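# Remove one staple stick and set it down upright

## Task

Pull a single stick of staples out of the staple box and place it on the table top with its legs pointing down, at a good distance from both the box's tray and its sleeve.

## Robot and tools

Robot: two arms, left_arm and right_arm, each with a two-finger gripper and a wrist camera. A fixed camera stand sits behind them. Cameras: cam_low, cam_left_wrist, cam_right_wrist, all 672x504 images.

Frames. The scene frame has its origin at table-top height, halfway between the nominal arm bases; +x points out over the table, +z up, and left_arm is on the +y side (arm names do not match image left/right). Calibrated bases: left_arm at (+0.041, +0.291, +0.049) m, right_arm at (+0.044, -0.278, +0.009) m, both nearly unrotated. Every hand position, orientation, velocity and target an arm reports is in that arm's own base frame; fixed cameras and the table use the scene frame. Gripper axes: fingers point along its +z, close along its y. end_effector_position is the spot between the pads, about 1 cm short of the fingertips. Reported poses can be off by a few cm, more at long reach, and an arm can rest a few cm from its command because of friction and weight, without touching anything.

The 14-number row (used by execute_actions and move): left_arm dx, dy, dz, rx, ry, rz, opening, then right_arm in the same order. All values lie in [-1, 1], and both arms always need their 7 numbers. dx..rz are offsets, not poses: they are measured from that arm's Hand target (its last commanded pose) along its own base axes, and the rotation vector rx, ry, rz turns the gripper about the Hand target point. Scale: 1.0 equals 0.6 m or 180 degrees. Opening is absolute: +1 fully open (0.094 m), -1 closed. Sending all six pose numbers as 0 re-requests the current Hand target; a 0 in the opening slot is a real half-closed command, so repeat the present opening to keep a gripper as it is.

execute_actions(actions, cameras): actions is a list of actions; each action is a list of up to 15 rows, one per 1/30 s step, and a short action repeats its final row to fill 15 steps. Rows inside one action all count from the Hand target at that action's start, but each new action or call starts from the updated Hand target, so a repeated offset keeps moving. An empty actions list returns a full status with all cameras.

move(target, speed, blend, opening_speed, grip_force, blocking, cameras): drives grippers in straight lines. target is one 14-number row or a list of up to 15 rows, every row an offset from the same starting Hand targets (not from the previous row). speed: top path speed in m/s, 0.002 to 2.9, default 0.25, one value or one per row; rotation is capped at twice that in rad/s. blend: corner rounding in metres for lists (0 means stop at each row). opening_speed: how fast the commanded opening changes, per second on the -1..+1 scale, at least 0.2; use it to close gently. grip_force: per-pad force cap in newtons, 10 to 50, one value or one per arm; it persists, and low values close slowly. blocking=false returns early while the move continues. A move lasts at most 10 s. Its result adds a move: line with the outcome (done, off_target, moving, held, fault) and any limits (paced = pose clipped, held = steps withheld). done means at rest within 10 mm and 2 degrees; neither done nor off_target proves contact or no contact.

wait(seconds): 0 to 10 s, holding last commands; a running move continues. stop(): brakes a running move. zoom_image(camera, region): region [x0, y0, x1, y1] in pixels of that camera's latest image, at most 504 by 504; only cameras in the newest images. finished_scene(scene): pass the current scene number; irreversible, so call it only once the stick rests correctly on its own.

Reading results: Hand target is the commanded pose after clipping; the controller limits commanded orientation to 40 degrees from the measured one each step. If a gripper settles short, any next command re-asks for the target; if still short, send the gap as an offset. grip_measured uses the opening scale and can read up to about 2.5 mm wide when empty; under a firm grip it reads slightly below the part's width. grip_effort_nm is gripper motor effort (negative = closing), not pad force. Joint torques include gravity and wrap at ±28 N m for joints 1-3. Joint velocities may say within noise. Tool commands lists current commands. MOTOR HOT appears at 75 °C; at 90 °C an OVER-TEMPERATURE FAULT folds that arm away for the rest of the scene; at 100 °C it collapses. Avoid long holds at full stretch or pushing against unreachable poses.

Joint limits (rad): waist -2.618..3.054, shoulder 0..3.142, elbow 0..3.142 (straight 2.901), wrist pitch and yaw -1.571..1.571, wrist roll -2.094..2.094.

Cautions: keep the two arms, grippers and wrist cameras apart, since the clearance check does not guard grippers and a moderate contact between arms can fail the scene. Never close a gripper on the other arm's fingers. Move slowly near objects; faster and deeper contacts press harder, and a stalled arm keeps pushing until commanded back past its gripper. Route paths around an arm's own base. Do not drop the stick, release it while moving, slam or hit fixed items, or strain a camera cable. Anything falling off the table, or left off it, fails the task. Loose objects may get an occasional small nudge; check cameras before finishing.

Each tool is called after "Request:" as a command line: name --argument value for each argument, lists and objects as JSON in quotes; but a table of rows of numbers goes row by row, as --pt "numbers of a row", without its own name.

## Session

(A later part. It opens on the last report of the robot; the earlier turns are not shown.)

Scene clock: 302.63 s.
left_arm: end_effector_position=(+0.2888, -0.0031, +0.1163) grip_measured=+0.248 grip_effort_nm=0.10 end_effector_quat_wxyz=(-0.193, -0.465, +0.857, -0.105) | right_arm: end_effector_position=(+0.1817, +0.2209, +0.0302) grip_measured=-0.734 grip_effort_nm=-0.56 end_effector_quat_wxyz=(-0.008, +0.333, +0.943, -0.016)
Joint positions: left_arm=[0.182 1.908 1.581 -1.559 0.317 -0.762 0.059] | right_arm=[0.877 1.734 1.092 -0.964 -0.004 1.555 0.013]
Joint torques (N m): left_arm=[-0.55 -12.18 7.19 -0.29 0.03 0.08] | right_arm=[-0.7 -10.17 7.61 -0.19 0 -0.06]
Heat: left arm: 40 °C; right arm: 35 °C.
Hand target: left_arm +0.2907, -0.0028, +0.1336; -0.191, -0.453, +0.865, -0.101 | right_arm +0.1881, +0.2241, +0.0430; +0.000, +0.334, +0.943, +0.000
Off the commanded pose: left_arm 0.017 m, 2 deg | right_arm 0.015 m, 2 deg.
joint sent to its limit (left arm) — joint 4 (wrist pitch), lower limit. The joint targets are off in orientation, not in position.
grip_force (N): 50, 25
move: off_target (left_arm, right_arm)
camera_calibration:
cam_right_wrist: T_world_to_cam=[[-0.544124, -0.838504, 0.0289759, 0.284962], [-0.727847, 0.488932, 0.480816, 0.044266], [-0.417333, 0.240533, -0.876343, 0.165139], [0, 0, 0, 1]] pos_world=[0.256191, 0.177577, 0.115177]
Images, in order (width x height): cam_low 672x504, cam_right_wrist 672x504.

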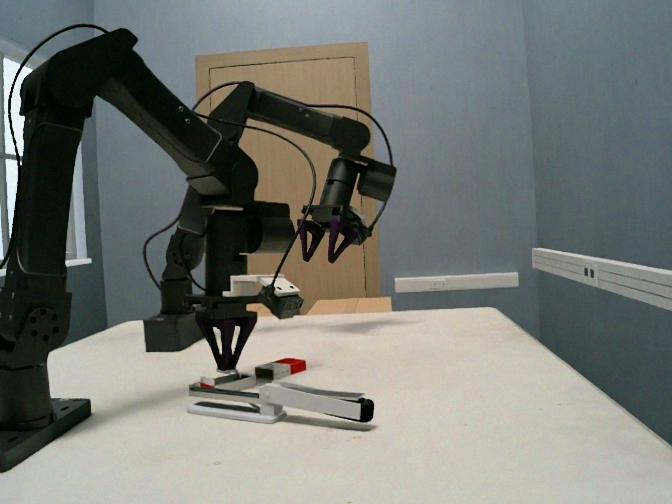

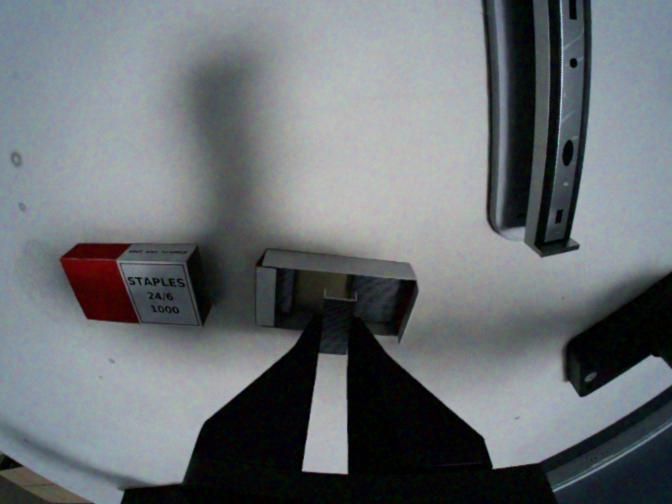

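Request:
move --pt "0 0 0 0 0 0 0.25 0 0 0.1 0 0 0 -0.76" --pt "0 0 0 0 0 0 0.25 0.1917 -0.151 0.1 0 0 0 -0.76" --speed '[0.12,0.2]' --blend '[0.02,0]' --cameras '["cam_right_wrist","cam_low"]'

Request:
zoom_image --camera "cam_right_wrist" --region '[250, 200, 450, 400]'

Request:
zoom_image --camera "cam_low" --region '[150, 200, 450, 450]'

Scene clock: 306.03 s.
left_arm: end_effector_position=(+0.2888, -0.0031, +0.1163) grip_measured=+0.248 grip_effort_nm=0.10 end_effector_quat_wxyz=(-0.193, -0.465, +0.857, -0.105) | right_arm: end_effector_position=(+0.2981, +0.1326, +0.0990) grip_measured=-0.734 grip_effort_nm=-0.56 end_effector_quat_wxyz=(-0.005, +0.337, +0.941, +0.000)
Joint positions: left_arm=[0.182 1.908 1.581 -1.559 0.317 -0.762 0.059] | right_arm=[0.411 1.791 1.444 -1.232 -0.007 1.099 0.013]
Joint torques (N m): left_arm=[-0.55 -12.16 7.2 -0.29 0.04 0.08] | right_arm=[0.02 -7.92 8.47 -0.11 0.05 -0.04]
Heat: left arm: 40 °C; right arm: 35 °C.
Hand target: left_arm +0.2907, -0.0028, +0.1336; -0.191, -0.453, +0.865, -0.101 | right_arm +0.3031, +0.1335, +0.1030; +0.000, +0.334, +0.942, +0.000
Off the commanded pose: left_arm 0.017 m, 2 deg | right_arm 0.006 m, 1 deg.
joint sent to its limit (left arm) — joint 4 (wrist pitch), lower limit. The joint targets are off in orientation, not in position.
grip_force (N): 50, 25
move: off_target (left_arm)
camera_calibration:
cam_right_wrist: T_world_to_cam=[[-0.552391, -0.83358, -0.0029102, 0.277226], [-0.730626, 0.482479, 0.483114, 0.140605], [-0.40131, 0.268994, -0.875553, 0.286724], [0, 0, 0, 1]] pos_world=[0.370932, 0.0861236, 0.183921]
Images, in order (width x height): cam_low 672x504, cam_right_wrist 672x504.

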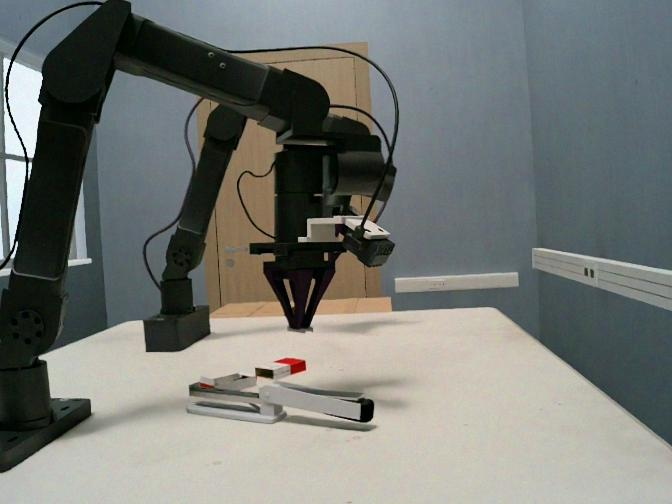

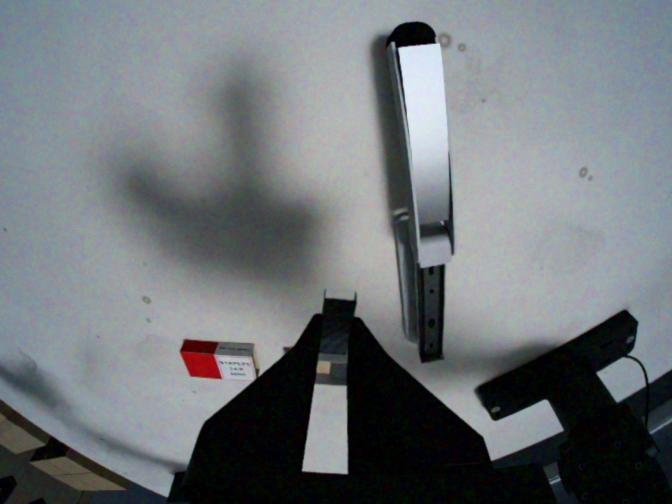

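Scaled by 2.520 from the camera's 672x504 image, which has a finer 960x720 frame.

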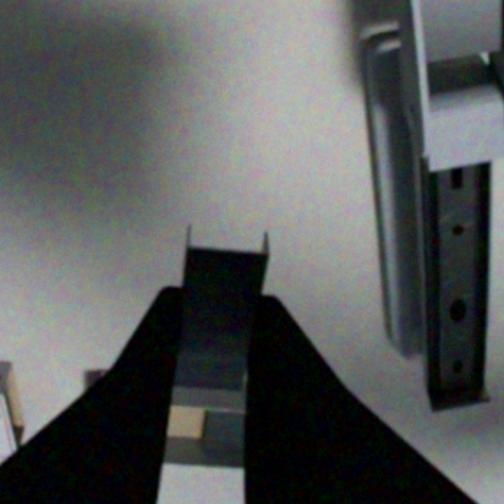

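Scaled by 1.680 from the camera's 672x504 image, which has a finer 960x720 frame.

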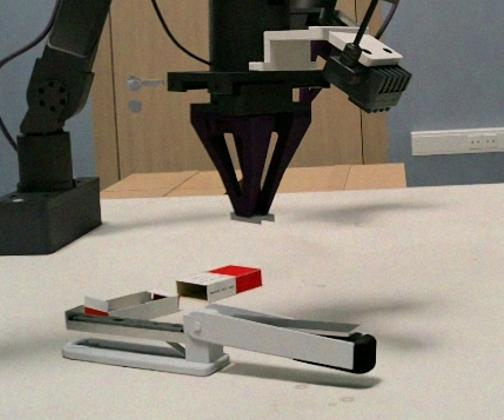

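Request:
move --pt "0 0 0 0 0 0 0.25 0 0 -0.1 0 0 0 -0.76" --pt "0 0 0 0 0 0 0.25 0 0 -0.1417 0 0 0 -0.76" --speed '[0.12,0.06]' --blend '[0.01,0]' --cameras '["cam_right_wrist","cam_low"]'

Request:
zoom_image --camera "cam_low" --region '[240, 300, 360, 420]'

Scene clock: 307.90 s.
left_arm: end_effector_position=(+0.2888, -0.0031, +0.1163) grip_measured=+0.248 grip_effort_nm=0.09 end_effector_quat_wxyz=(-0.193, -0.465, +0.857, -0.105) | right_arm: end_effector_position=(+0.3021, +0.1343, +0.0218) grip_measured=-0.734 grip_effort_nm=-0.56 end_effector_quat_wxyz=(-0.002, +0.337, +0.942, +0.003)
Joint positions: left_arm=[0.182 1.908 1.581 -1.559 0.317 -0.762 0.059] | right_arm=[0.411 1.872 1.231 -0.929 -0.007 1.098 0.013]
Joint torques (N m): left_arm=[-0.55 -12.16 7.2 -0.29 0.03 0.08] | right_arm=[0.02 -8.4 5.31 0.06 0.04 -0.07]
Heat: left arm: 40 °C; right arm: 35 °C.
Hand target: left_arm +0.2907, -0.0028, +0.1336; -0.191, -0.453, +0.865, -0.101 | right_arm +0.3031, +0.1335, +0.0181; +0.000, +0.334, +0.942, +0.000
Off the commanded pose: left_arm 0.017 m, 2 deg | right_arm 0.004 m, 0 deg.
joint sent to its limit (left arm) — joint 4 (wrist pitch), lower limit. The joint targets are off in orientation, not in position.
grip_force (N): 50, 25
move: off_target (left_arm)
camera_calibration:
cam_right_wrist: T_world_to_cam=[[-0.551725, -0.833964, -0.0102063, 0.280701], [-0.734839, 0.480286, 0.478891, 0.181696], [-0.394476, 0.271716, -0.877815, 0.217885], [0, 0, 0, 1]] pos_world=[0.374338, 0.0876256, 0.107115]
Images, in order (width x height): cam_low 672x504, cam_right_wrist 672x504.

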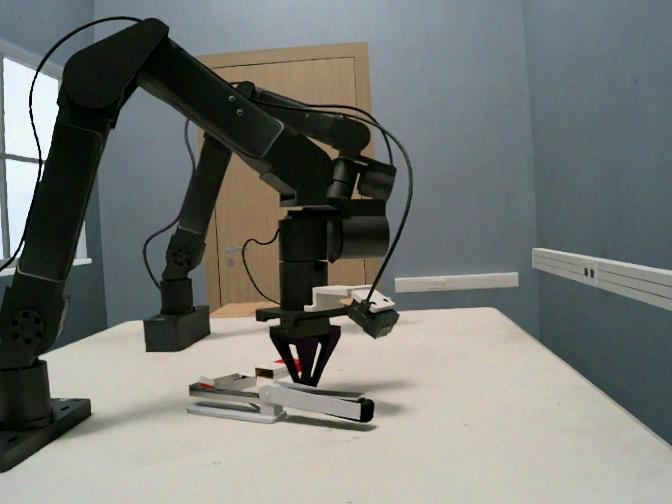

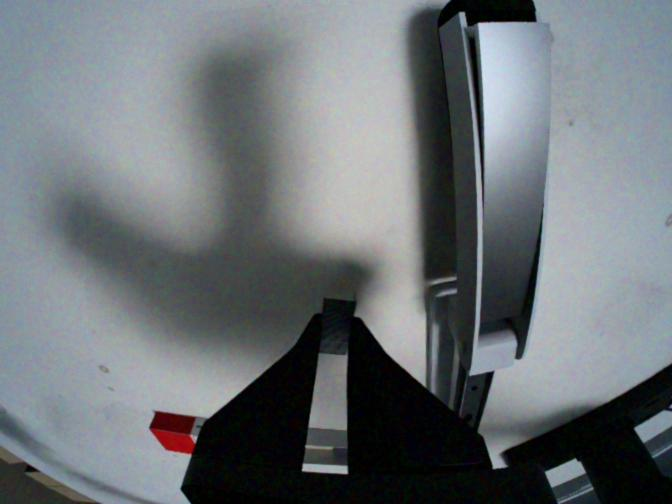

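Scaled by 4.200 from the camera's 672x504 image, which has a finer 960x720 frame.

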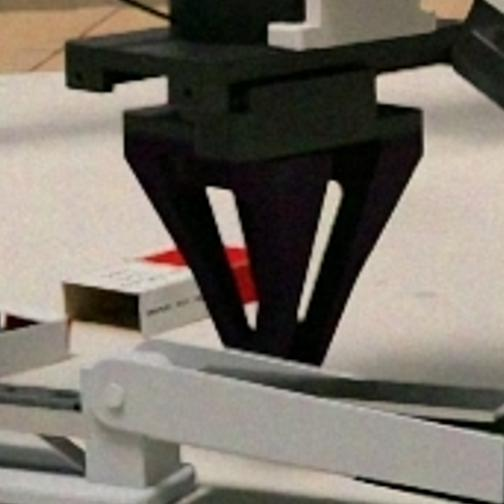

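Request:
move --target '[0,0,0,0,0,0,0.25,0,0,-0.0150,0,0,0,-0.76]' --speed 0.04 --cameras '["cam_right_wrist"]'

Request:
zoom_image --camera "cam_right_wrist" --region '[280, 240, 400, 360]'

Scene clock: 309.33 s.
left_arm: end_effector_position=(+0.2888, -0.0031, +0.1163) grip_measured=+0.248 grip_effort_nm=0.09 end_effector_quat_wxyz=(-0.193, -0.465, +0.857, -0.105) | right_arm: end_effector_position=(+0.3029, +0.1346, +0.0138) grip_measured=-0.734 grip_effort_nm=-0.56 end_effector_quat_wxyz=(-0.001, +0.337, +0.942, +0.004)
Joint positions: left_arm=[0.182 1.908 1.581 -1.559 0.317 -0.762 0.059] | right_arm=[0.411 1.884 1.213 -0.895 -0.007 1.098 0.013]
Joint torques (N m): left_arm=[-0.55 -12.19 7.2 -0.3 0.03 0.08] | right_arm=[0.03 -8.28 5.16 0.12 0.04 -0.07]
Heat: left arm: 40 °C; right arm: 35 °C.
Hand target: left_arm +0.2907, -0.0028, +0.1336; -0.191, -0.453, +0.865, -0.101 | right_arm +0.3032, +0.1336, +0.0091; +0.000, +0.334, +0.942, +0.000
Off the commanded pose: left_arm 0.017 m, 2 deg | right_arm 0.005 m, 1 deg.
joint sent to its limit (left arm) — joint 4 (wrist pitch), lower limit. The joint targets are off in orientation, not in position.
grip_force (N): 50, 25
move: off_target (left_arm)
camera_calibration:
cam_right_wrist: T_world_to_cam=[[-0.551668, -0.833962, -0.0130693, 0.281275], [-0.73634, 0.479611, 0.47726, 0.186416], [-0.391748, 0.272912, -0.878665, 0.210097], [0, 0, 0, 1]] pos_world=[0.374741, 0.0878269, 0.0993125]
Images, in order (width x height): cam_right_wrist 672x504.

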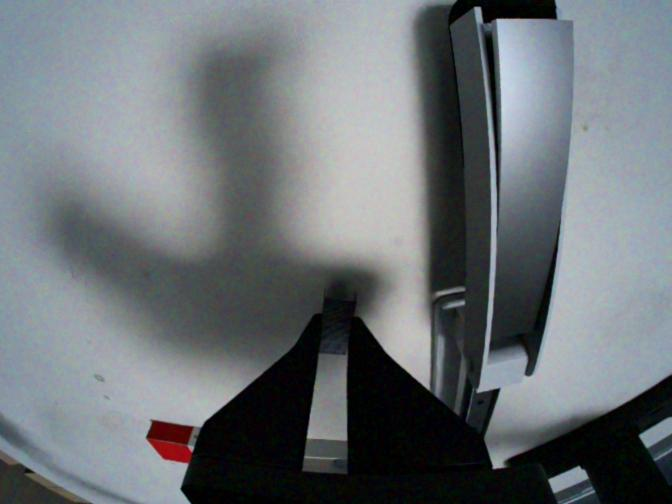

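Scaled by 4.200 from the camera's 672x504 image, which has a finer 960x720 frame.

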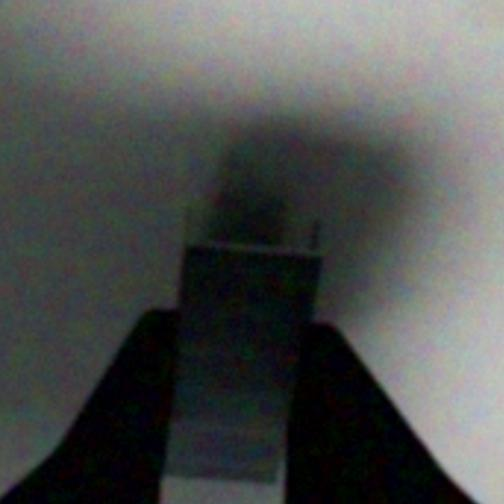

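Request:
move --target '[0,0,0,0,0,0,0.25,0,0,-0.0067,0,0,0,-0.76]' --speed 0.03 --cameras '["cam_right_wrist"]'

Request:
zoom_image --camera "cam_right_wrist" --region '[280, 240, 400, 360]'

Scene clock: 310.43 s.
left_arm: end_effector_position=(+0.2888, -0.0031, +0.1163) grip_measured=+0.248 grip_effort_nm=0.10 end_effector_quat_wxyz=(-0.193, -0.465, +0.857, -0.105) | right_arm: end_effector_position=(+0.3030, +0.1347, +0.0099) grip_measured=-0.734 grip_effort_nm=-0.56 end_effector_quat_wxyz=(-0.001, +0.337, +0.942, +0.004)
Joint positions: left_arm=[0.182 1.908 1.581 -1.559 0.317 -0.762 0.059] | right_arm=[0.411 1.891 1.204 -0.88 -0.007 1.098 0.013]
Joint torques (N m): left_arm=[-0.55 -12.16 7.2 -0.29 0.03 0.08] | right_arm=[0.02 -8.27 5.12 0.13 0.04 -0.06]
Heat: left arm: 40 °C; right arm: 35 °C.
Hand target: left_arm +0.2907, -0.0028, +0.1336; -0.191, -0.453, +0.865, -0.101 | right_arm +0.3032, +0.1336, +0.0051; +0.000, +0.334, +0.942, +0.000
Off the commanded pose: left_arm 0.017 m, 2 deg | right_arm 0.005 m, 1 deg.
joint sent to its limit (left arm) — joint 4 (wrist pitch), lower limit. The joint targets are off in orientation, not in position.
grip_force (N): 50, 25
move: off_target (left_arm)
camera_calibration:
cam_right_wrist: T_world_to_cam=[[-0.551656, -0.833963, -0.0134539, 0.281312], [-0.736514, 0.479497, 0.477105, 0.188441], [-0.391437, 0.273107, -0.878743, 0.206584], [0, 0, 0, 1]] pos_world=[0.374841, 0.0878271, 0.0954125]
Images, in order (width x height): cam_right_wrist 672x504.

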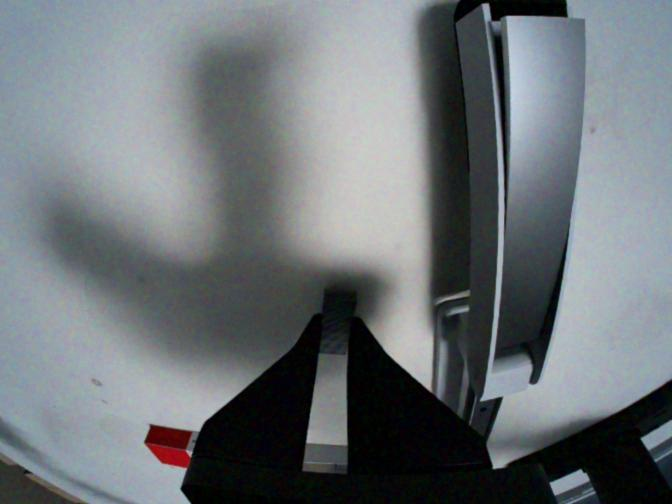

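Scaled by 4.200 from the camera's 672x504 image, which has a finer 960x720 frame.

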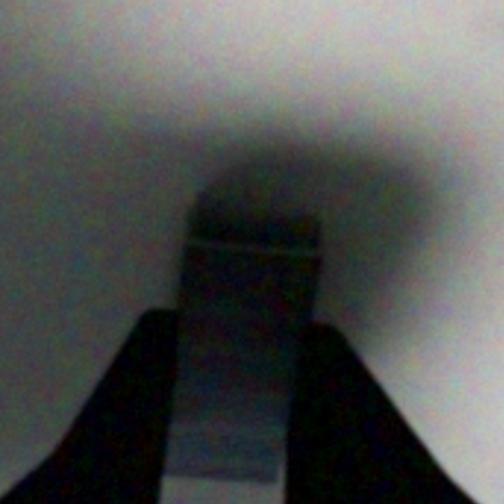

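Request:
move --target '[0,0,0,0,0,0,0.25,0,0,-0.0035,0,0,0,-0.76]' --speed 0.02 --cameras '["cam_right_wrist"]'

Request:
zoom_image --camera "cam_right_wrist" --region '[280, 240, 400, 360]'

Scene clock: 311.30 s.
left_arm: end_effector_position=(+0.2888, -0.0031, +0.1163) grip_measured=+0.248 grip_effort_nm=0.10 end_effector_quat_wxyz=(-0.193, -0.465, +0.857, -0.105) | right_arm: end_effector_position=(+0.3048, +0.1355, +0.0099) grip_measured=-0.734 grip_effort_nm=-0.56 end_effector_quat_wxyz=(+0.002, +0.337, +0.942, +0.007)
Joint positions: left_arm=[0.182 1.908 1.581 -1.559 0.317 -0.762 0.059] | right_arm=[0.411 1.891 1.204 -0.872 -0.007 1.098 0.013]
Joint torques (N m): left_arm=[-0.55 -12.16 7.2 -0.29 0.03 0.08] | right_arm=[0.02 -8.01 4.78 0.11 0.03 -0.06]
Heat: left arm: 40 °C; right arm: 35 °C.
Hand target: left_arm +0.2907, -0.0028, +0.1336; -0.191, -0.453, +0.865, -0.101 | right_arm +0.3032, +0.1336, +0.0030; +0.000, +0.334, +0.942, +0.000
Off the commanded pose: left_arm 0.017 m, 2 deg | right_arm 0.007 m, 1 deg.
joint sent to its limit (left arm) — joint 4 (wrist pitch), lower limit. The joint targets are off in orientation, not in position.
grip_force (N): 50, 25
move: off_target (left_arm)
camera_calibration:
cam_right_wrist: T_world_to_cam=[[-0.551601, -0.833871, -0.0198914, 0.282989], [-0.739824, 0.478098, 0.473374, 0.190674], [-0.385223, 0.27583, -0.880637, 0.204782], [0, 0, 0, 1]] pos_world=[0.376049, 0.0883303, 0.0957075]
Images, in order (width x height): cam_right_wrist 672x504.

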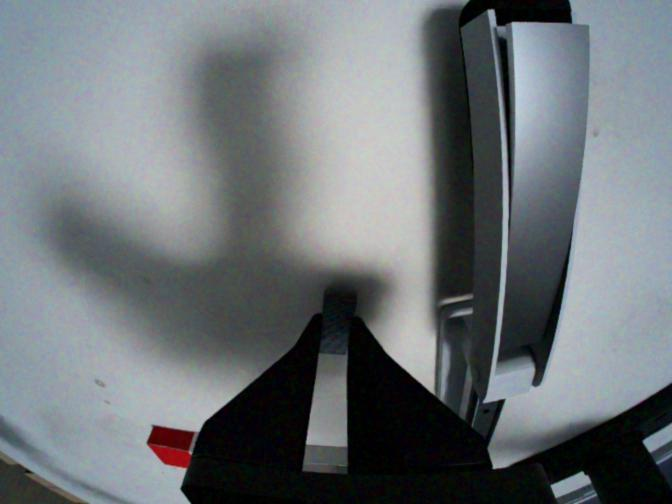

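Scaled by 4.200 from the camera's 672x504 image, which has a finer 960x720 frame.

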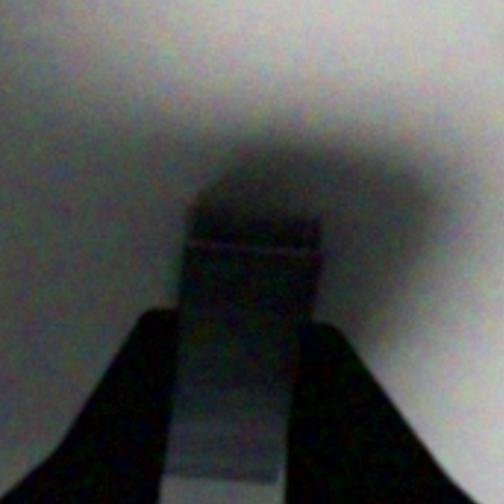

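Request:
move --target '[0,0,0,0,0,0,0.25,0,0,-0.0025,0,0,0,-0.76]' --speed 0.02 --cameras '["cam_right_wrist"]'

Request:
zoom_image --camera "cam_right_wrist" --region '[280, 240, 400, 360]'

Scene clock: 312.20 s.
left_arm: end_effector_position=(+0.2888, -0.0031, +0.1163) grip_measured=+0.248 grip_effort_nm=0.10 end_effector_quat_wxyz=(-0.193, -0.465, +0.857, -0.105) | right_arm: end_effector_position=(+0.3036, +0.1350, +0.0087) grip_measured=-0.734 grip_effort_nm=-0.56 end_effector_quat_wxyz=(+0.001, +0.337, +0.942, +0.006)
Joint positions: left_arm=[0.182 1.908 1.581 -1.559 0.317 -0.762 0.059] | right_arm=[0.411 1.891 1.199 -0.87 -0.007 1.098 0.013]
Joint torques (N m): left_arm=[-0.55 -12.16 7.2 -0.29 0.03 0.07] | right_arm=[0.03 -7.77 4.92 0.15 0.04 -0.06]
Heat: left arm: 40 °C; right arm: 35 °C.
Hand target: left_arm +0.2907, -0.0028, +0.1336; -0.191, -0.453, +0.865, -0.101 | right_arm +0.3031, +0.1335, +0.0014; +0.000, +0.334, +0.942, +0.000
Off the commanded pose: left_arm 0.017 m, 2 deg | right_arm 0.007 m, 1 deg.
joint sent to its limit (left arm) — joint 4 (wrist pitch), lower limit. The joint targets are off in orientation, not in position.
grip_force (N): 50, 25
move: off_target (left_arm)
camera_calibration:
cam_right_wrist: T_world_to_cam=[[-0.551613, -0.833915, -0.0175779, 0.281922], [-0.738654, 0.478595, 0.474697, 0.190158], [-0.387444, 0.274833, -0.879974, 0.204348], [0, 0, 0, 1]] pos_world=[0.375146, 0.0879291, 0.0945092]
Images, in order (width x height): cam_right_wrist 672x504.

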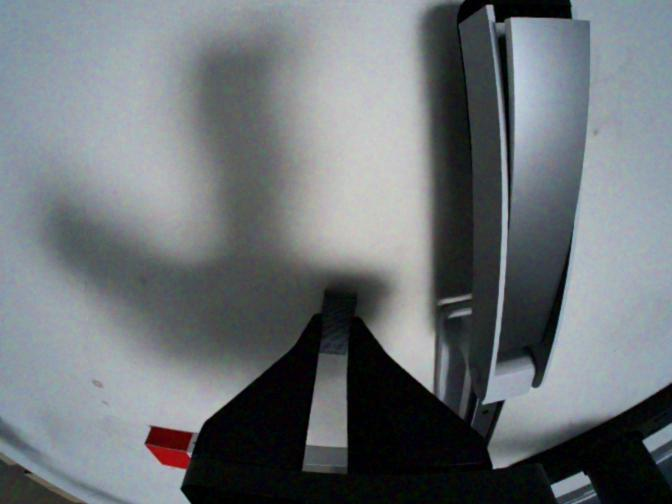

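Scaled by 4.200 from the camera's 672x504 image, which has a finer 960x720 frame.

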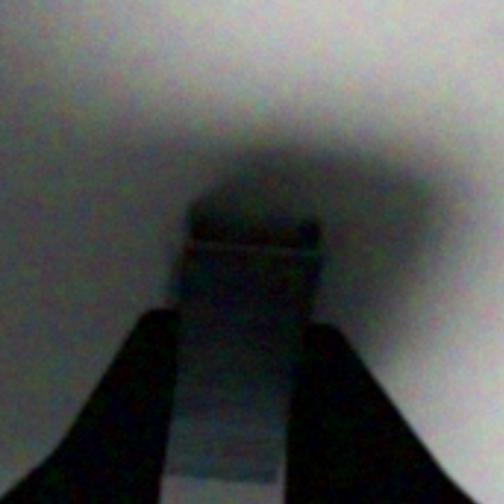

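Request:
move --target '[0,0,0,0,0,0,0.25,0,0,-0.0025,0,0,0,-0.76]' --speed 0.02

Scene clock: 314.90 s.
left_arm: end_effector_position=(+0.2888, -0.0031, +0.1163) grip_measured=+0.248 grip_effort_nm=0.09 end_effector_quat_wxyz=(-0.193, -0.465, +0.857, -0.105) | right_arm: end_effector_position=(+0.3041, +0.1352, +0.0085) grip_measured=-0.734 grip_effort_nm=-0.56 end_effector_quat_wxyz=(+0.002, +0.337, +0.942, +0.006)
Joint positions: left_arm=[0.182 1.908 1.581 -1.559 0.317 -0.762 0.059] | right_arm=[0.411 1.891 1.199 -0.867 -0.007 1.098 0.013]
Joint torques (N m): left_arm=[-0.55 -12.18 7.2 -0.29 0.04 0.07] | right_arm=[0.02 -7.64 4.66 0.19 0.04 -0.07]
Heat: left arm: 40 °C; right arm: 34 °C.
Hand target: left_arm +0.2907, -0.0028, +0.1336; -0.191, -0.453, +0.865, -0.101 | right_arm +0.3031, +0.1335, -0.0001; +0.000, +0.334, +0.942, +0.000
Off the commanded pose: left_arm 0.017 m, 2 deg | right_arm 0.009 m, 1 deg.
joint sent to its limit (left arm) — joint 4 (wrist pitch), lower limit. The joint targets are off in orientation, not in position.
grip_force (N): 50, 25
move: off_target (left_arm)

Request:
move --pt "0 0 0 0 0 0 0.25 0 0 0.0075 0 0 0 -0.76" --pt "0 0 0 0 0 0 0.25 0 0 0.0075 0 0 0 -0.58" --speed '[0.02,0.02]' --opening_speed 0.25 --cameras '["cam_right_wrist"]'

Request:
zoom_image --camera "cam_right_wrist" --region '[280, 240, 400, 360]'

Scene clock: 316.83 s.
left_arm: end_effector_position=(+0.2888, -0.0031, +0.1163) grip_measured=+0.248 grip_effort_nm=0.10 end_effector_quat_wxyz=(-0.193, -0.465, +0.857, -0.105) | right_arm: end_effector_position=(+0.3041, +0.1352, +0.0085) grip_measured=-0.582 grip_effort_nm=0.11 end_effector_quat_wxyz=(+0.002, +0.337, +0.942, +0.006)
Joint positions: left_arm=[0.182 1.908 1.581 -1.559 0.317 -0.762 0.059] | right_arm=[0.411 1.891 1.199 -0.867 -0.007 1.098 0.02]
Joint torques (N m): left_arm=[-0.55 -12.18 7.2 -0.29 0.03 0.08] | right_arm=[0.02 -8.25 5.42 0.03 0.04 -0.06]
Heat: left arm: 40 °C; right arm: 34 °C.
Hand target: left_arm +0.2907, -0.0028, +0.1336; -0.191, -0.453, +0.865, -0.101 | right_arm +0.3031, +0.1335, +0.0044; +0.000, +0.334, +0.942, +0.000
Off the commanded pose: left_arm 0.017 m, 2 deg | right_arm 0.004 m, 1 deg.
joint sent to its limit (left arm) — joint 4 (wrist pitch), lower limit. The joint targets are off in orientation, not in position.
grip_force (N): 50, 25
move: off_target (left_arm)
camera_calibration:
cam_right_wrist: T_world_to_cam=[[-0.551578, -0.83391, -0.0188787, 0.282361], [-0.73936, 0.478311, 0.473884, 0.190746], [-0.386146, 0.275342, -0.880385, 0.203739], [0, 0, 0, 1]] pos_world=[0.375447, 0.0881296, 0.094308]
Images, in order (width x height): cam_right_wrist 672x504.

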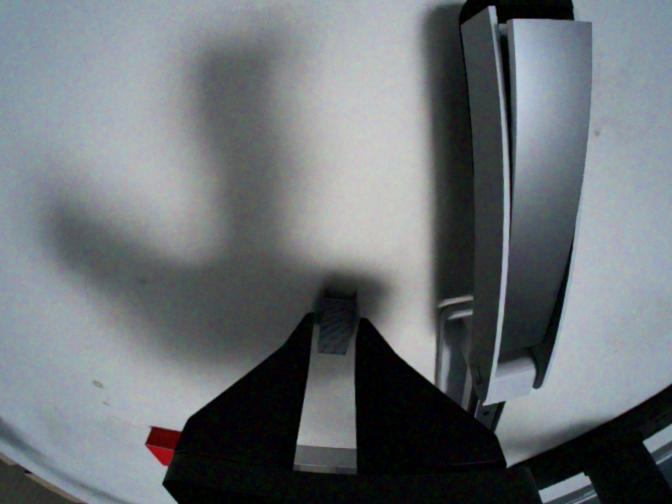

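Scaled by 4.200 from the camera's 672x504 image, which has a finer 960x720 frame.

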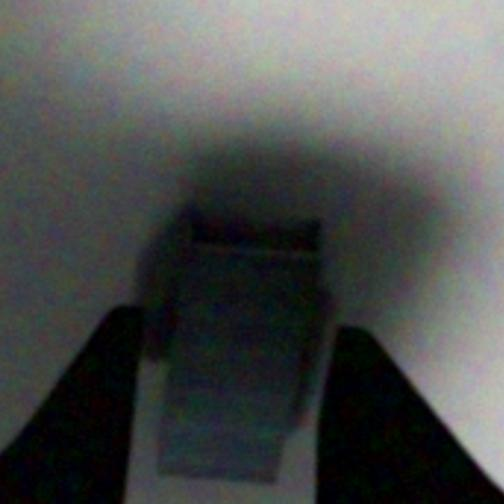

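Request:
move --pt "0 0 0 0 0 0 0.25 0 0 0.05 0 0 0 -0.5" --pt "0 0 0 0 0 0 0.25 0 0 0.2 0 0 0 -0.5" --speed '[0.05,0.15]' --blend '[0.01,0]' --cameras '["cam_right_wrist","cam_low"]'

Request:
zoom_image --camera "cam_right_wrist" --region '[250, 150, 450, 350]'

Scene clock: 319.00 s.
left_arm: end_effector_position=(+0.2888, -0.0031, +0.1163) grip_measured=+0.248 grip_effort_nm=0.09 end_effector_quat_wxyz=(-0.193, -0.465, +0.857, -0.105) | right_arm: end_effector_position=(+0.2994, +0.1331, +0.1104) grip_measured=-0.502 grip_effort_nm=0.11 end_effector_quat_wxyz=(-0.016, +0.336, +0.941, -0.011)
Joint positions: left_arm=[0.182 1.908 1.581 -1.559 0.317 -0.762 0.059] | right_arm=[0.411 1.822 1.528 -1.315 -0.007 1.098 0.023]
Joint torques (N m): left_arm=[-0.55 -12.19 7.2 -0.29 0.03 0.08] | right_arm=[0.05 -11.3 8.05 -0.18 0.04 -0.06]
Heat: left arm: 40 °C; right arm: 34 °C.
Hand target: left_arm +0.2907, -0.0028, +0.1336; -0.191, -0.453, +0.865, -0.101 | right_arm +0.3032, +0.1336, +0.1245; +0.000, +0.334, +0.943, +0.000
Off the commanded pose: left_arm 0.017 m, 2 deg | right_arm 0.015 m, 2 deg.
joint sent to its limit (left arm) — joint 4 (wrist pitch), lower limit. The joint targets are off in orientation, not in position.
grip_force (N): 50, 25
move: off_target (left_arm, right_arm)
camera_calibration:
cam_right_wrist: T_world_to_cam=[[-0.551206, -0.834061, 0.0227009, 0.275378], [-0.717417, 0.48766, 0.497495, 0.129611], [-0.426011, 0.257936, -0.86717, 0.304985], [0, 0, 0, 1]] pos_world=[0.374702, 0.0878097, 0.193742]
Images, in order (width x height): cam_low 672x504, cam_right_wrist 672x504.

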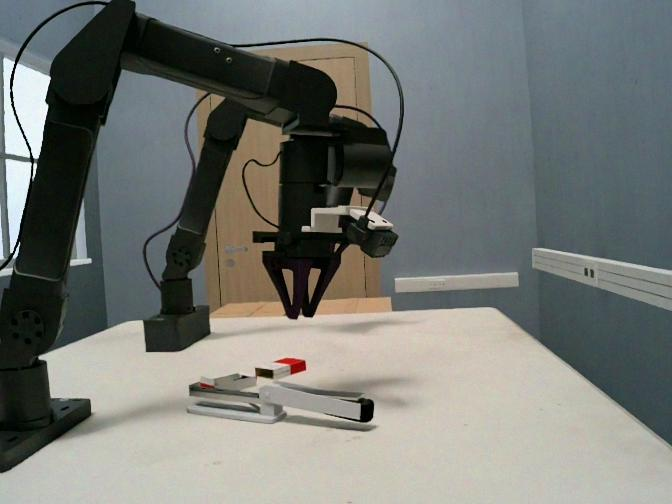

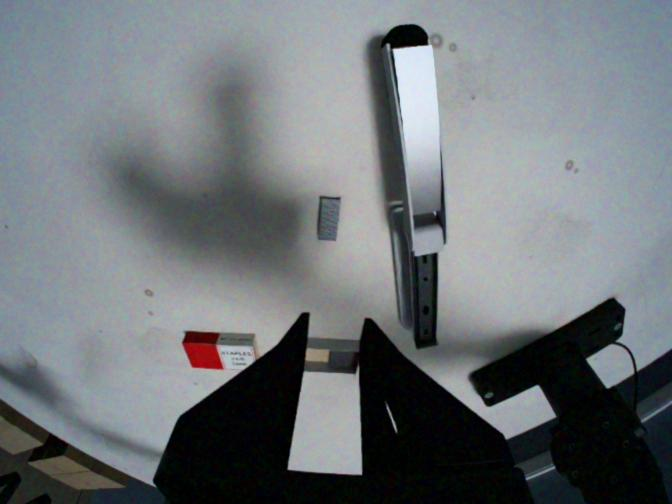

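Scaled by 2.520 from the camera's 672x504 image, which has a finer 960x720 frame.

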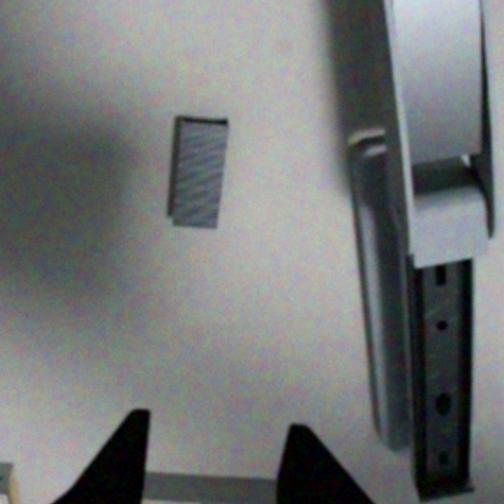

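Request:
finished_scene --scene 1

The scene is finished: the task was done.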